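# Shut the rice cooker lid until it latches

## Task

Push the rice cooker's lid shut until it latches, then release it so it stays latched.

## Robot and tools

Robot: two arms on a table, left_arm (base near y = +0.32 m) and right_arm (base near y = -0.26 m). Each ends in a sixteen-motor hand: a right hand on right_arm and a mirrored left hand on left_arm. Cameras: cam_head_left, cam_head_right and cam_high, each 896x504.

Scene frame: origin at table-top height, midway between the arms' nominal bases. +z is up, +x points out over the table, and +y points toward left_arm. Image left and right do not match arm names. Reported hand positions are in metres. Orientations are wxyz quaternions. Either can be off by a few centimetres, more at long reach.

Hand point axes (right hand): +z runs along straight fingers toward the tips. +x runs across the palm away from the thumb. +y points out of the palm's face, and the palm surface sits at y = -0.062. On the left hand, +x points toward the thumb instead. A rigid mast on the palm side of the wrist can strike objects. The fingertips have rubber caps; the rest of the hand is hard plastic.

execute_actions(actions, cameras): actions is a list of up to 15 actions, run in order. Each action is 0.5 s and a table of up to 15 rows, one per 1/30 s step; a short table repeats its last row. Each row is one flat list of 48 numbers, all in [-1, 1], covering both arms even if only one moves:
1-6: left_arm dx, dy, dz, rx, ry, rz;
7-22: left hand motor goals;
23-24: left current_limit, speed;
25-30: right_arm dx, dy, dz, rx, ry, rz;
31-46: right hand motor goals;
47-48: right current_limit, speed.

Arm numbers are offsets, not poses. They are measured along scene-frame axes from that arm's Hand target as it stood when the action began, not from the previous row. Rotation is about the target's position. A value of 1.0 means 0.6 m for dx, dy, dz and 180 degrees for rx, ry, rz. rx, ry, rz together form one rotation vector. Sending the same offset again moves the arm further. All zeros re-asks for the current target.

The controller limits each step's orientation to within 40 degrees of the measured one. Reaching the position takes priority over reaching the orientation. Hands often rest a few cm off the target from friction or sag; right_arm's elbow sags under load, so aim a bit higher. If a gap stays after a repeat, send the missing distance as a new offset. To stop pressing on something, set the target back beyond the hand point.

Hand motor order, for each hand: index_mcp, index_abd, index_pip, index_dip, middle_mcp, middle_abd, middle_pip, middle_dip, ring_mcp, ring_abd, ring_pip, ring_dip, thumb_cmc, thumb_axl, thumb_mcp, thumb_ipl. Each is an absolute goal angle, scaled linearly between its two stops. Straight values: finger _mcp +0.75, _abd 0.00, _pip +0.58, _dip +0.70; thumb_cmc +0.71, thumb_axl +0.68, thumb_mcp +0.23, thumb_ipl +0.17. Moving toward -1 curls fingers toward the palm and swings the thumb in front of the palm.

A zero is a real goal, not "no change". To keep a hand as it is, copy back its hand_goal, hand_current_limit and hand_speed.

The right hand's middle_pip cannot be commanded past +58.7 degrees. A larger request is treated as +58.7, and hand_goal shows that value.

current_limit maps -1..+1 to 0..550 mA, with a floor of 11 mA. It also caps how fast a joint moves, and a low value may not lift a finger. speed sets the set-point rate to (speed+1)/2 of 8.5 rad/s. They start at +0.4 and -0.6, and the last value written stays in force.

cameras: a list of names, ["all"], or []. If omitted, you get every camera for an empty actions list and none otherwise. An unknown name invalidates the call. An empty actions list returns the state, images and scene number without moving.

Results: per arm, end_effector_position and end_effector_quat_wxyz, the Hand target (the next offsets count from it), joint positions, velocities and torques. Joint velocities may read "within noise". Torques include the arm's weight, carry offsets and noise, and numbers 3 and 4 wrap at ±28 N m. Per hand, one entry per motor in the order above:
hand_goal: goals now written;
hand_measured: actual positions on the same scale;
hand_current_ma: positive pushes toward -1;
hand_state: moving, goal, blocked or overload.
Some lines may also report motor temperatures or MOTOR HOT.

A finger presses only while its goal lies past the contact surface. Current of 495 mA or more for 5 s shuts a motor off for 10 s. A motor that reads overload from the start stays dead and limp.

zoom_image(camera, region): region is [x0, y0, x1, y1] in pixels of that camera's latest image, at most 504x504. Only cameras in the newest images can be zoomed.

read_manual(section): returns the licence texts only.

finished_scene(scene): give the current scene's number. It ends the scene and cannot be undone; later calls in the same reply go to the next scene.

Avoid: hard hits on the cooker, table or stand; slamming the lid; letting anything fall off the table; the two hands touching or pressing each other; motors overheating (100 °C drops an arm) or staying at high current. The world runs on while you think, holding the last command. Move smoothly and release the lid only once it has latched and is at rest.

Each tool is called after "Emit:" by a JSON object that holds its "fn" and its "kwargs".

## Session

Emit:
{"fn": "execute_actions", "kwargs": {"actions": []}}

Scene clock: 0.00 s.
left_arm: end_effector_position=(+0.6469, +0.1217, +0.3335) hand_goal=(+0.754, +0.000, +0.576, +0.696, +0.754, +0.000, +0.576, +0.696, +0.754, +0.000, +0.576, +0.696, +0.714, +0.678, +0.226, +0.168) hand_measured=(+0.754, +0.000, +0.576, +0.696, +0.754, +0.000, +0.576, +0.696, +0.754, +0.000, +0.576, +0.696, +0.714, +0.678, +0.226, +0.168) hand_current_ma=(+0, +0, +0, +0, +0, +0, +0, +0, +0, +0, +0, +0, +0, +0, +0, +0) hand_state=(goal, goal, goal, goal, goal, goal, goal, goal, goal, goal, goal, goal, goal, goal, goal, goal) hand_current_limit=0.40 hand_speed=-0.60 end_effector_quat_wxyz=(+0.659, +0.037, +0.665, -0.350) | right_arm: end_effector_position=(+0.6851, -0.3197, +0.1736) hand_goal=(+0.754, +0.000, +0.576, +0.696, +0.754, +0.000, +0.576, +0.696, +0.754, +0.000, +0.576, +0.696, +0.714, +0.678, +0.226, +0.168) hand_measured=(+0.754, +0.000, +0.576, +0.696, +0.754, +0.000, +0.576, +0.696, +0.754, +0.000, +0.576, +0.696, +0.714, +0.678, +0.226, +0.168) hand_current_ma=(+0, +0, +0, +0, +0, +0, +0, +0, +0, +0, +0, +0, +0, +0, +0, +0) hand_state=(goal, goal, goal, goal, goal, goal, goal, goal, goal, goal, goal, goal, goal, goal, goal, goal) hand_current_limit=0.40 hand_speed=-0.60 end_effector_quat_wxyz=(-0.023, +0.168, +0.905, +0.391)
Joint positions: left_arm=[-0.343 1.544 1.118 0.543 0.212 -2.027] | right_arm=[-0.423 2.177 1.799 -1.441 -0.774 -1.677]
Joint velocities: within noise
Joint torques (N m): no reading
Motor temperatures (°C): left_arm=[25 27 35 25 23 25] | right_arm=[30 25 35 26 22 24]
Heat: left arm: hottest elbow 35 °C; right arm: hottest elbow 35 °C.
Hand target: left_arm +0.6524, +0.1248, +0.3665; +0.680, +0.039, +0.642, -0.351 | right_arm +0.6912, -0.3190, +0.1806; -0.015, +0.162, +0.906, +0.391

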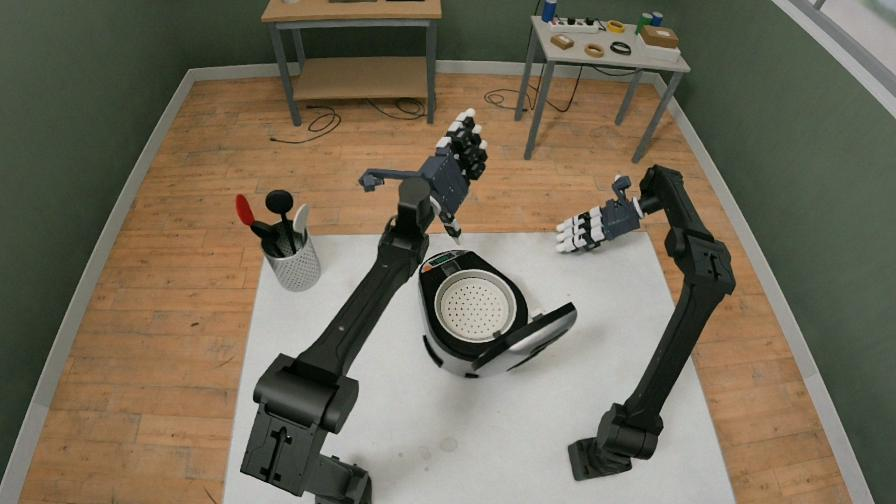

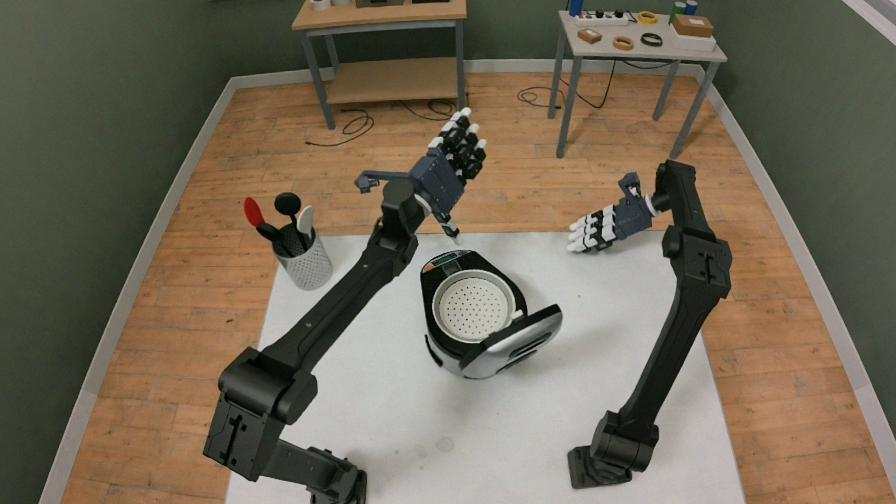

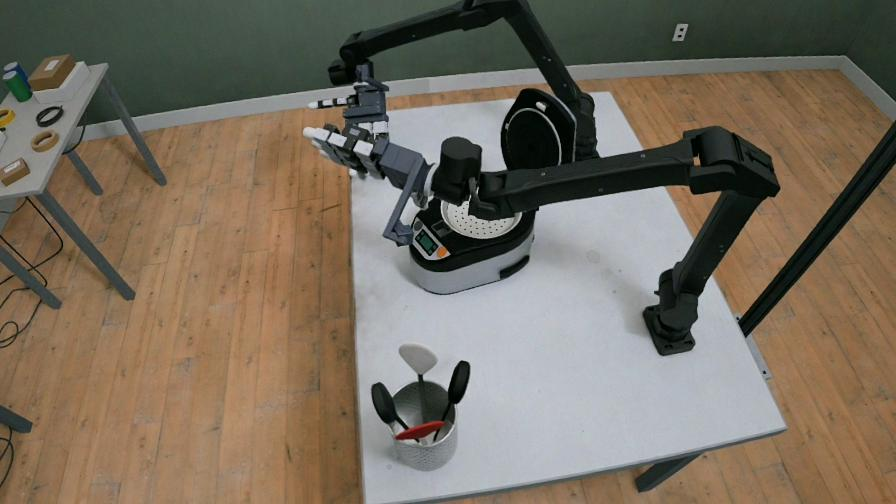

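Emit:
{"fn": "execute_actions", "kwargs": {"actions": [[[-0.337,-0.075,0.306,0.131,0.078,-0.084,-0.6,0,0,0,-0.6,0,0,0,-0.6,0,0,0,0.7,0.7,0.2,0.2,0.4,-0.6,0,0,0,0,0,0,0.75,0,0.58,0.7,0.75,0,0.58,0.7,0.75,0,0.58,0.7,0.7,0.7,0.2,0.2,0.4,-0.6]],[[-0.333,-0.167,0.02,0.131,0.078,-0.084,-0.6,0,0,0,-0.6,0,0,0,-0.6,0,0,0,0.7,0.7,0.2,0.2,0.4,-0.6,0,0,0,0,0,0,0.75,0,0.58,0.7,0.75,0,0.58,0.7,0.75,0,0.58,0.7,0.7,0.7,0.2,0.2,0.4,-0.6]],[[-0.25,-0.167,-0.03,0.131,0.078,-0.084,-0.6,0,0,0,-0.6,0,0,0,-0.6,0,0,0,0.7,0.7,0.2,0.2,0.4,-0.6,0,0,0,0,0,0,0.75,0,0.58,0.7,0.75,0,0.58,0.7,0.75,0,0.58,0.7,0.7,0.7,0.2,0.2,0.4,-0.6]]], "cameras": ["all"]}}

Scene clock: 84.40 s.
left_arm: end_effector_position=(+0.0943, -0.1311, +0.5130) hand_goal=(-0.600, +0.000, +0.000, +0.000, -0.600, +0.000, +0.000, +0.000, -0.600, +0.000, +0.000, +0.000, +0.700, +0.700, +0.200, +0.200) hand_measured=(-0.584, +0.004, +0.004, +0.002, -0.582, +0.004, +0.002, +0.002, -0.584, +0.004, +0.002, +0.002, +0.700, +0.698, +0.198, +0.198) hand_current_ma=(+76, +14, +14, +14, +91, +14, +13, +13, +79, +13, +12, +13, -2, -12, -14, -12) hand_state=(goal, goal, goal, goal, goal, goal, goal, goal, goal, goal, goal, goal, goal, goal, goal, goal) hand_current_limit=0.40 hand_speed=-0.60 end_effector_quat_wxyz=(+0.181, +0.527, +0.808, -0.192) | right_arm: end_effector_position=(+0.6851, -0.3197, +0.1736) hand_goal=(+0.750, +0.000, +0.580, +0.700, +0.750, +0.000, +0.580, +0.700, +0.750, +0.000, +0.580, +0.700, +0.700, +0.700, +0.200, +0.200) hand_measured=(+0.758, +0.000, +0.578, +0.698, +0.758, +0.000, +0.578, +0.698, +0.758, +0.000, +0.578, +0.698, +0.714, +0.698, +0.200, +0.196) hand_current_ma=(+18, +0, -2, -4, +19, +0, -2, -5, +20, +0, -2, -5, +38, -5, -2, -10) hand_state=(goal, goal, goal, goal, goal, goal, goal, goal, goal, goal, goal, goal, goal, goal, goal, goal) hand_current_limit=0.40 hand_speed=-0.60 end_effector_quat_wxyz=(-0.023, +0.168, +0.905, +0.391)
Joint positions: left_arm=[-1.524 1.517 2.154 -1.677 -0.061 -1.909] | right_arm=[-0.423 2.177 1.799 -1.441 -0.774 -1.677]
Joint torques (N m): left_arm=[1.38 -12.75 10.41 0.9 -0.21 -0.04] | right_arm=[0.03 -19.96 8.75 -0.31 -0.92 -0.23]
Motor temperatures (°C): left_arm=[24 30 45 25 23 25] | right_arm=[30 30 41 26 24 24]
Heat: left arm: hottest elbow 45 °C; right arm: hottest elbow 41 °C.
Hand target: left_arm +0.1004, -0.1206, +0.5441; +0.108, +0.512, +0.841, -0.139 | right_arm +0.6912, -0.3190, +0.1806; -0.015, +0.162, +0.906, +0.391
Off the commanded pose: left_arm 0.033 m, 11 deg | right_arm 0.009 m, 1 deg.
joint sent to its limit (left arm) — joint 4 (wrist pitch), lower limit. The joint targets are off in position and orientation.

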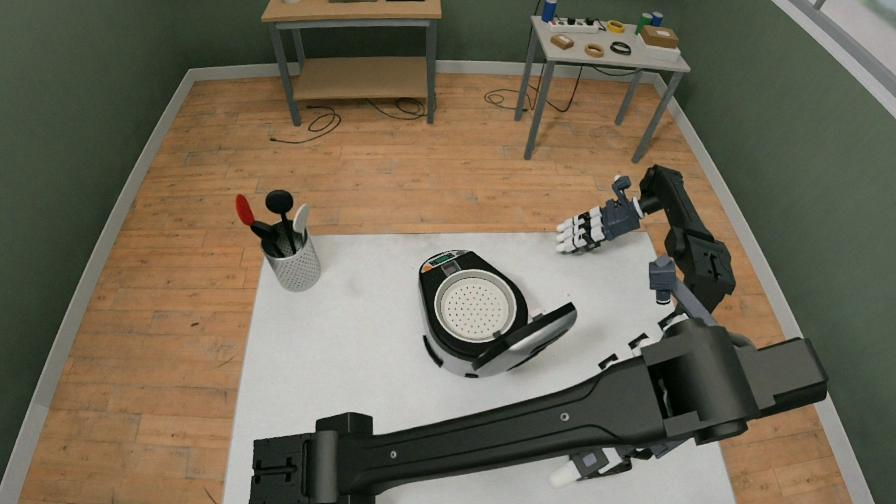

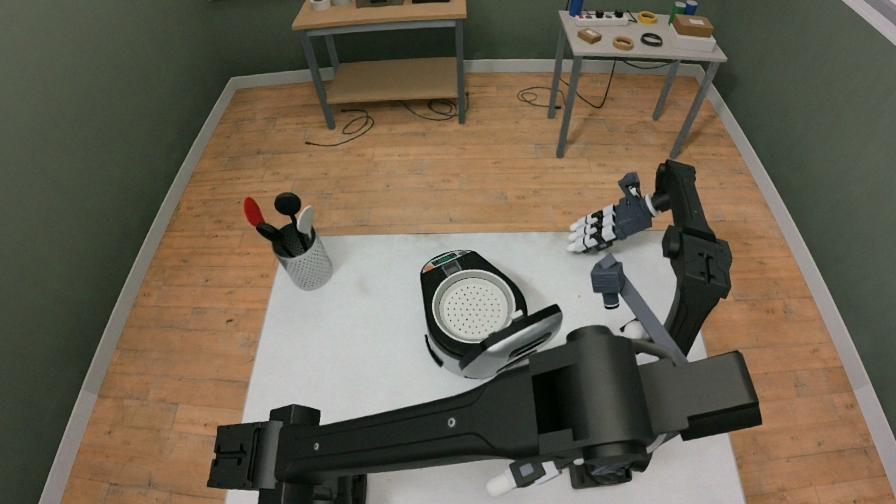

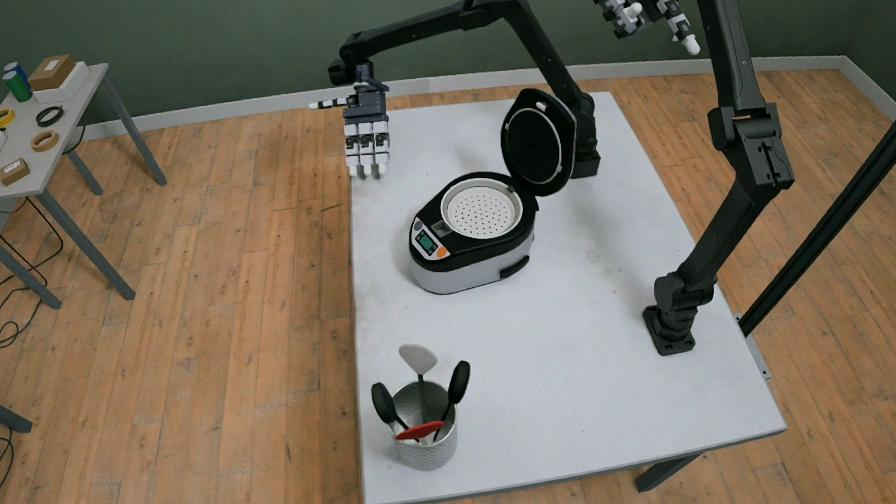

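Emit:
{"fn": "execute_actions", "kwargs": {"actions": [[[0,0,-0.24,0,0,0,-0.6,0,0,0,-0.6,0,0,0,-0.6,0,0,0,0.7,0.7,0.2,0.2,0.4,-0.6,0,0,0,0,0,0,0.75,0,0.58,0.7,0.75,0,0.58,0.7,0.75,0,0.58,0.7,0.7,0.7,0.2,0.2,0.4,-0.6]],[[0.124,0.068,-0.03,0,0,0,-0.6,0,0,0,-0.6,0,0,0,-0.6,0,0,0,0.7,0.7,0.2,0.2,0.4,-0.6,0,0,0,0,0,0,0.75,0,0.58,0.7,0.75,0,0.58,0.7,0.75,0,0.58,0.7,0.7,0.7,0.2,0.2,0.4,-0.6]],[[0.15,0.082,0,0,0,0,-0.6,0,0,0,-0.6,0,0,0,-0.6,0,0,0,0.7,0.7,0.2,0.2,0.4,-0.6,0,0,0,0,0,0,0.75,0,0.58,0.7,0.75,0,0.58,0.7,0.75,0,0.58,0.7,0.7,0.7,0.2,0.2,0.4,-0.6]]], "cameras": ["all"]}}

Scene clock: 116.10 s.
left_arm: end_effector_position=(+0.2541, -0.0322, +0.3747) hand_goal=(-0.600, +0.000, +0.000, +0.000, -0.600, +0.000, +0.000, +0.000, -0.600, +0.000, +0.000, +0.000, +0.700, +0.700, +0.200, +0.200) hand_measured=(-0.600, +0.002, -0.004, +0.002, -0.584, +0.002, +0.000, +0.002, -0.588, +0.004, +0.002, +0.002, +0.698, +0.698, +0.196, +0.198) hand_current_ma=(-4, +6, -14, +13, +83, +6, -3, +12, +62, +13, +12, +13, -6, -12, -19, -12) hand_state=(goal, goal, goal, goal, goal, goal, goal, goal, goal, goal, goal, goal, goal, goal, goal, goal) hand_current_limit=0.40 hand_speed=-0.60 end_effector_quat_wxyz=(+0.097, +0.504, +0.847, -0.141) | right_arm: end_effector_position=(+0.6851, -0.3197, +0.1736) hand_goal=(+0.750, +0.000, +0.580, +0.700, +0.750, +0.000, +0.580, +0.700, +0.750, +0.000, +0.580, +0.700, +0.700, +0.700, +0.200, +0.200) hand_measured=(+0.758, +0.000, +0.578, +0.698, +0.758, +0.000, +0.578, +0.698, +0.758, +0.000, +0.578, +0.698, +0.714, +0.698, +0.200, +0.196) hand_current_ma=(+18, +0, -2, -4, +19, +0, -2, -5, +20, +0, -2, -5, +38, -5, -2, -10) hand_state=(goal, goal, goal, goal, goal, goal, goal, goal, goal, goal, goal, goal, goal, goal, goal, goal) hand_current_limit=0.40 hand_speed=-0.60 end_effector_quat_wxyz=(-0.023, +0.168, +0.905, +0.391)
Joint positions: left_arm=[-1.061 1.374 1.651 -1.537 0.149 -1.569] | right_arm=[-0.423 2.177 1.799 -1.441 -0.774 -1.677]
Joint torques (N m): left_arm=[1.96 -10.23 8.23 0.85 -0.27 0.33] | right_arm=[-0.15 -19.9 8.75 -0.31 -0.92 -0.23]
Heat: left arm: hottest elbow 45 °C; right arm: hottest elbow 42 °C.
Hand target: left_arm +0.2648, -0.0306, +0.3821; +0.108, +0.512, +0.841, -0.139 | right_arm +0.6912, -0.3190, +0.1806; -0.015, +0.162, +0.906, +0.391
Off the commanded pose: left_arm 0.013 m, 2 deg | right_arm 0.009 m, 1 deg.

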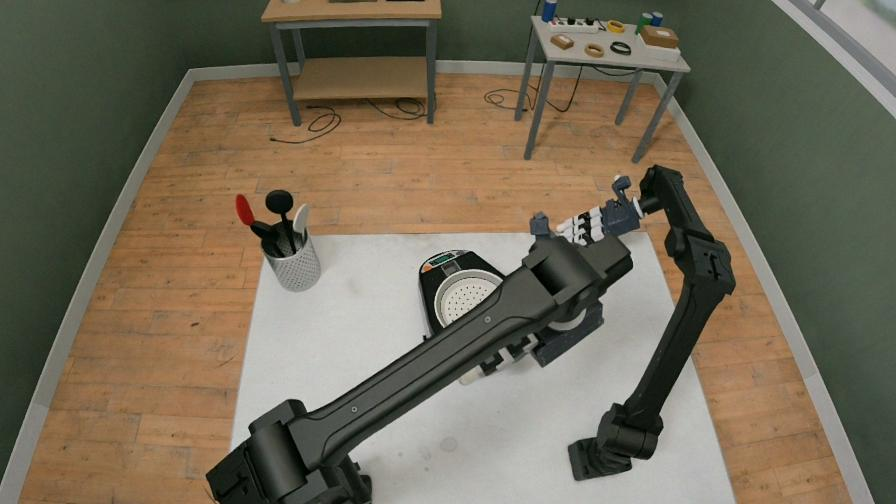

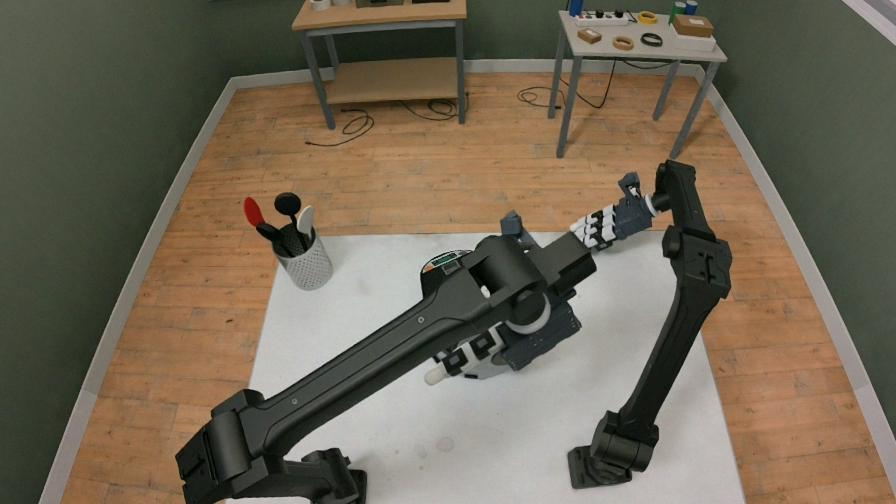

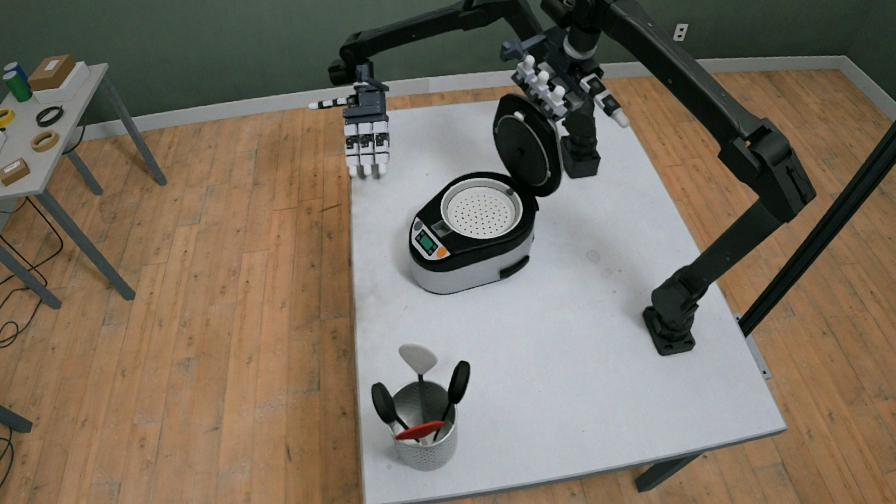

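Emit:
{"fn": "execute_actions", "kwargs": {"actions": [[[0.131,0.072,-0.05,0,0,0,-0.6,0,0,0,-0.6,0,0,0,-0.6,0,0,0,0.7,0.7,0.2,0.2,0.4,-0.6,0,0,0,0,0,0,0.75,0,0.58,0.7,0.75,0,0.58,0.7,0.75,0,0.58,0.7,0.7,0.7,0.2,0.2,0.4,-0.6]],[[0.09,0.05,-0.09,0.055,0.006,0,-0.6,0,0,0,-0.6,0,0,0,-0.6,0,0,0,0.7,0.7,0.2,0.2,0.4,-0.6,0,0,0,0,0,0,0.75,0,0.58,0.7,0.75,0,0.58,0.7,0.75,0,0.58,0.7,0.7,0.7,0.2,0.2,0.4,-0.6]],[[0.072,0.04,-0.09,0.055,0.006,0,-0.6,0,0,0,-0.6,0,0,0,-0.6,0,0,0,0.7,0.7,0.2,0.2,0.4,-0.6,0,0,0,0,0,0,0.75,0,0.58,0.7,0.75,0,0.58,0.7,0.75,0,0.58,0.7,0.7,0.7,0.2,0.2,0.4,-0.6]]], "cameras": ["all"]}}

Scene clock: 131.00 s.
left_arm: end_effector_position=(+0.4310, +0.0622, +0.2440) hand_goal=(-0.600, +0.000, +0.000, +0.000, -0.600, +0.000, +0.000, +0.000, -0.600, +0.000, +0.000, +0.000, +0.700, +0.700, +0.200, +0.200) hand_measured=(-0.592, +0.000, +0.000, +0.002, -0.598, +0.002, +0.000, +0.002, -0.594, +0.002, +0.002, +0.002, +0.698, +0.698, +0.196, +0.198) hand_current_ma=(+36, +2, -4, +13, +7, +6, -3, +12, +34, +12, +12, +13, -5, -12, -19, -12) hand_state=(goal, goal, goal, goal, goal, goal, goal, goal, goal, goal, goal, goal, goal, goal, goal, goal) hand_current_limit=0.40 hand_speed=-0.60 end_effector_quat_wxyz=(-0.001, +0.519, +0.855, -0.004) | right_arm: end_effector_position=(+0.6851, -0.3197, +0.1736) hand_goal=(+0.750, +0.000, +0.580, +0.700, +0.750, +0.000, +0.580, +0.700, +0.750, +0.000, +0.580, +0.700, +0.700, +0.700, +0.200, +0.200) hand_measured=(+0.758, +0.000, +0.578, +0.698, +0.758, +0.000, +0.578, +0.698, +0.758, +0.000, +0.578, +0.698, +0.714, +0.698, +0.200, +0.196) hand_current_ma=(+18, +0, -2, -4, +19, +0, -2, -5, +20, +0, -2, -5, +38, -5, -2, -10) hand_state=(goal, goal, goal, goal, goal, goal, goal, goal, goal, goal, goal, goal, goal, goal, goal, goal) hand_current_limit=0.40 hand_speed=-0.60 end_effector_quat_wxyz=(-0.023, +0.168, +0.905, +0.391)
Joint positions: left_arm=[-0.702 1.636 1.585 -1.52 0.008 -1.168] | right_arm=[-0.423 2.177 1.799 -1.441 -0.774 -1.677]
Joint torques (N m): left_arm=[2.14 -13.57 7.5 0.55 -0.37 0.13] | right_arm=[-0.03 -19.96 8.76 -0.29 -0.93 -0.22]
Heat: left arm: hottest elbow 44 °C; right arm: hottest elbow 43 °C.
Hand target: left_arm +0.4406, +0.0666, +0.2441; +0.003, +0.521, +0.854, -0.002 | right_arm +0.6912, -0.3190, +0.1806; -0.015, +0.162, +0.906, +0.391
Off the commanded pose: left_arm 0.011 m, 1 deg | right_arm 0.009 m, 1 deg.

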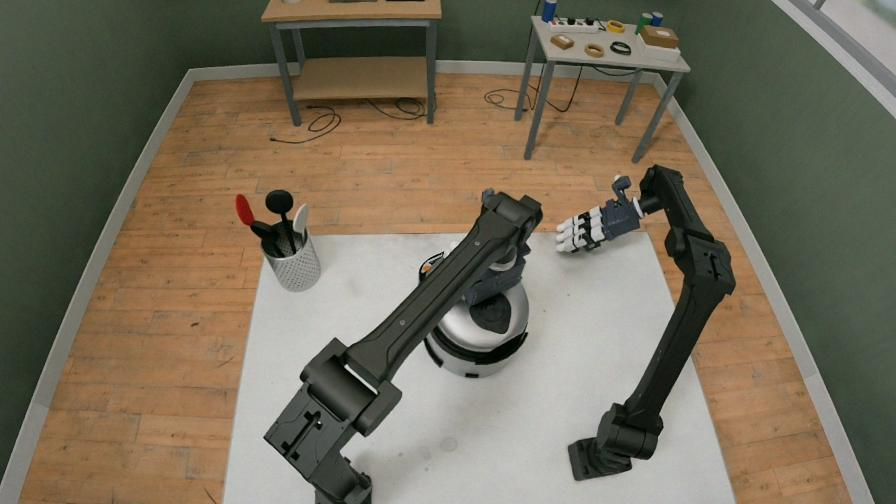

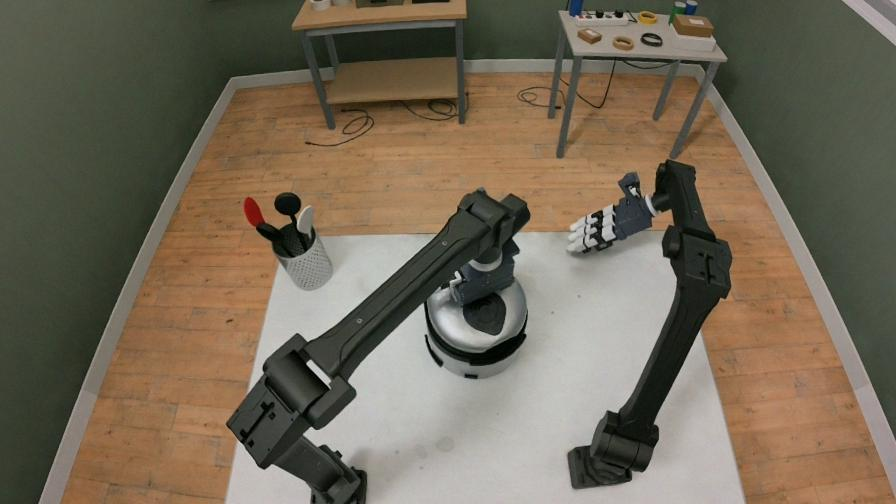

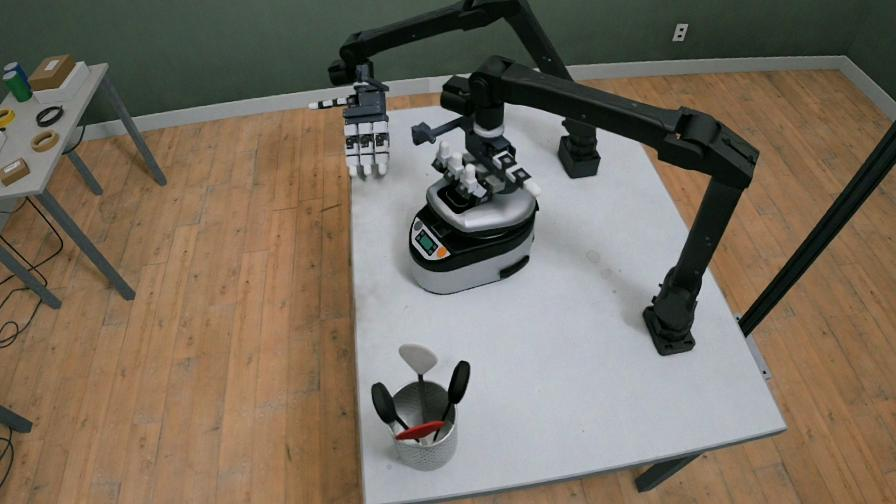

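Emit:
{"fn": "execute_actions", "kwargs": {"actions": [[[0,0,-0.07,0,0,0,-0.6,0,0,0,-0.6,0,0,0,-0.6,0,0,0,0.7,0.7,0.2,0.2,0.4,-0.6,0,0,0,0,0,0,0.75,0,0.58,0.7,0.75,0,0.58,0.7,0.75,0,0.58,0.7,0.7,0.7,0.2,0.2,0.4,-0.6]],[[0,0,-0.1,0,0,0,-0.6,0,0,0,-0.6,0,0,0,-0.6,0,0,0,0.7,0.7,0.2,0.2,0.4,-0.6,0,0,0,0,0,0,0.75,0,0.58,0.7,0.75,0,0.58,0.7,0.75,0,0.58,0.7,0.7,0.7,0.2,0.2,0.4,-0.6]],[[0,0,-0.12,0,0,0,-0.6,0,0,0,-0.6,0,0,0,-0.6,0,0,0,0.7,0.7,0.2,0.2,0.4,-0.6,0,0,0,0,0,0,0.75,0,0.58,0.7,0.75,0,0.58,0.7,0.75,0,0.58,0.7,0.7,0.7,0.2,0.2,0.4,-0.6]],[[0,0,0.25,0,0,0,-0.6,0,0,0,-0.6,0,0,0,-0.6,0,0,0,0.7,0.7,0.2,0.2,0.4,-0.6,0,0,0,0,0,0,0.75,0,0.58,0.7,0.75,0,0.58,0.7,0.75,0,0.58,0.7,0.7,0.7,0.2,0.2,0.4,-0.6]],[[0,0,0.2,0,0,0,-0.6,0,0,0,-0.6,0,0,0,-0.6,0,0,0,0.7,0.7,0.2,0.2,0.4,-0.6,0,0,0,0,0,0,0.75,0,0.58,0.7,0.75,0,0.58,0.7,0.75,0,0.58,0.7,0.7,0.7,0.2,0.2,0.4,-0.6]]], "cameras": ["all"]}}

Scene clock: 156.93 s.
left_arm: end_effector_position=(+0.4286, +0.0667, +0.3147) hand_goal=(-0.600, +0.000, +0.000, +0.000, -0.600, +0.000, +0.000, +0.000, -0.600, +0.000, +0.000, +0.000, +0.700, +0.700, +0.200, +0.200) hand_measured=(-0.592, +0.000, +0.000, +0.002, -0.590, +0.002, +0.000, +0.002, -0.590, +0.002, +0.002, +0.002, +0.700, +0.698, +0.196, +0.198) hand_current_ma=(+39, +2, -3, +13, +51, +6, -2, +12, +47, +10, +12, +13, +0, -12, -26, -12) hand_state=(goal, goal, goal, goal, goal, goal, goal, goal, goal, goal, goal, goal, goal, goal, goal, goal) hand_current_limit=0.40 hand_speed=-0.60 end_effector_quat_wxyz=(+0.010, +0.525, +0.851, +0.001) | right_arm: end_effector_position=(+0.6851, -0.3197, +0.1736) hand_goal=(+0.750, +0.000, +0.580, +0.700, +0.750, +0.000, +0.580, +0.700, +0.750, +0.000, +0.580, +0.700, +0.700, +0.700, +0.200, +0.200) hand_measured=(+0.758, +0.000, +0.578, +0.698, +0.758, +0.000, +0.578, +0.698, +0.758, +0.000, +0.578, +0.698, +0.714, +0.698, +0.200, +0.196) hand_current_ma=(+18, +0, -2, -4, +19, +0, -2, -5, +20, +0, -2, -5, +38, -5, -2, -10) hand_state=(goal, goal, goal, goal, goal, goal, goal, goal, goal, goal, goal, goal, goal, goal, goal, goal) hand_current_limit=0.40 hand_speed=-0.60 end_effector_quat_wxyz=(-0.023, +0.168, +0.905, +0.391)
Joint positions: left_arm=[-0.702 1.613 1.738 -1.675 -0.005 -1.156] | right_arm=[-0.423 2.177 1.799 -1.441 -0.774 -1.677]
Joint torques (N m): left_arm=[1.08 -13.86 11.33 0.02 -0.43 0.04] | right_arm=[-0.09 -19.84 8.72 -0.31 -0.92 -0.23]
Heat: left arm: hottest elbow 44 °C; right arm: hottest elbow 43 °C.
Hand target: left_arm +0.4406, +0.0666, +0.3401; +0.003, +0.521, +0.854, -0.002 | right_arm +0.6912, -0.3190, +0.1806; -0.015, +0.162, +0.906, +0.391
Off the commanded pose: left_arm 0.028 m, 1 deg | right_arm 0.009 m, 1 deg.
joint sent to its limit (left arm) — joint 4 (wrist pitch), lower limit. The joint targets are off in position and orientation.

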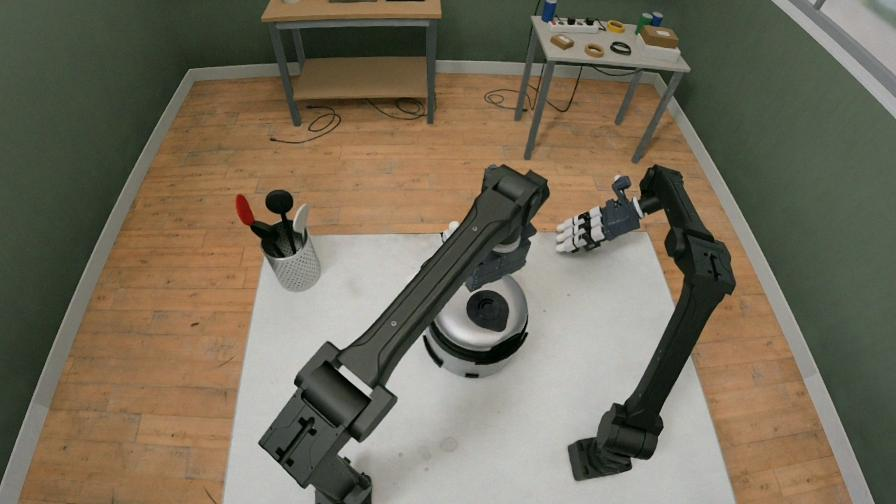

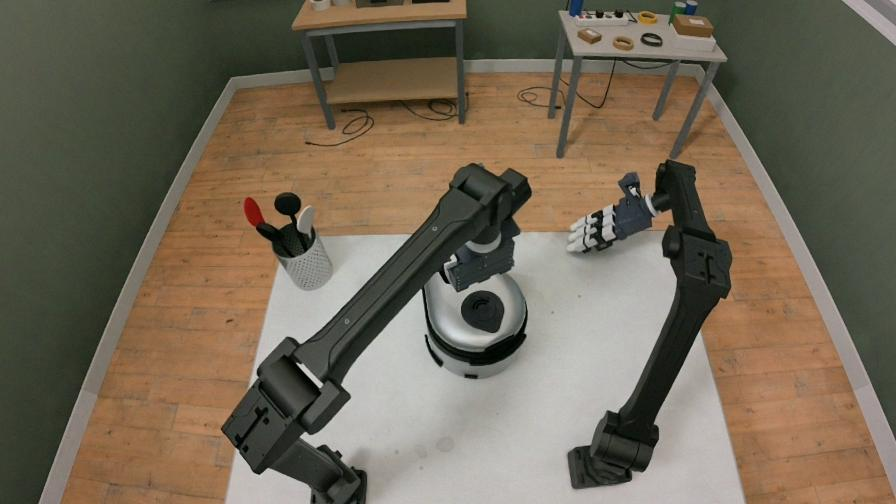

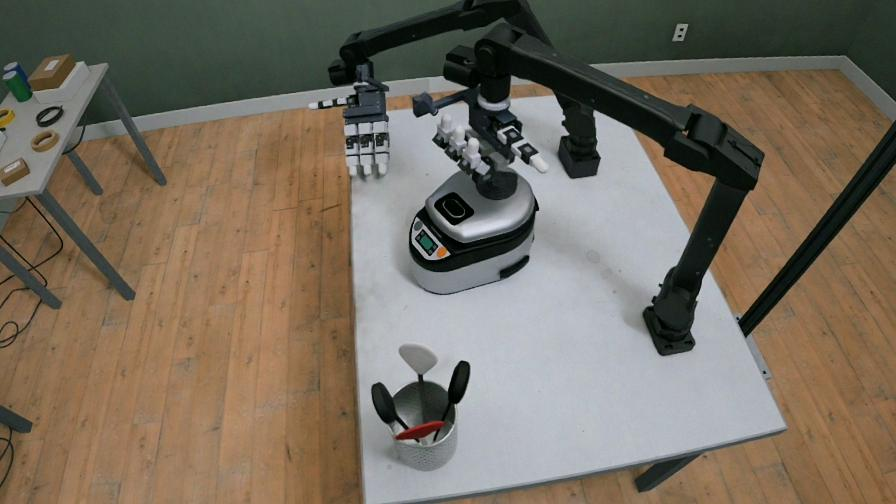

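Emit:
{"fn": "finished_scene", "kwargs": {"scene": 3}}

The scene is finished: the task was done.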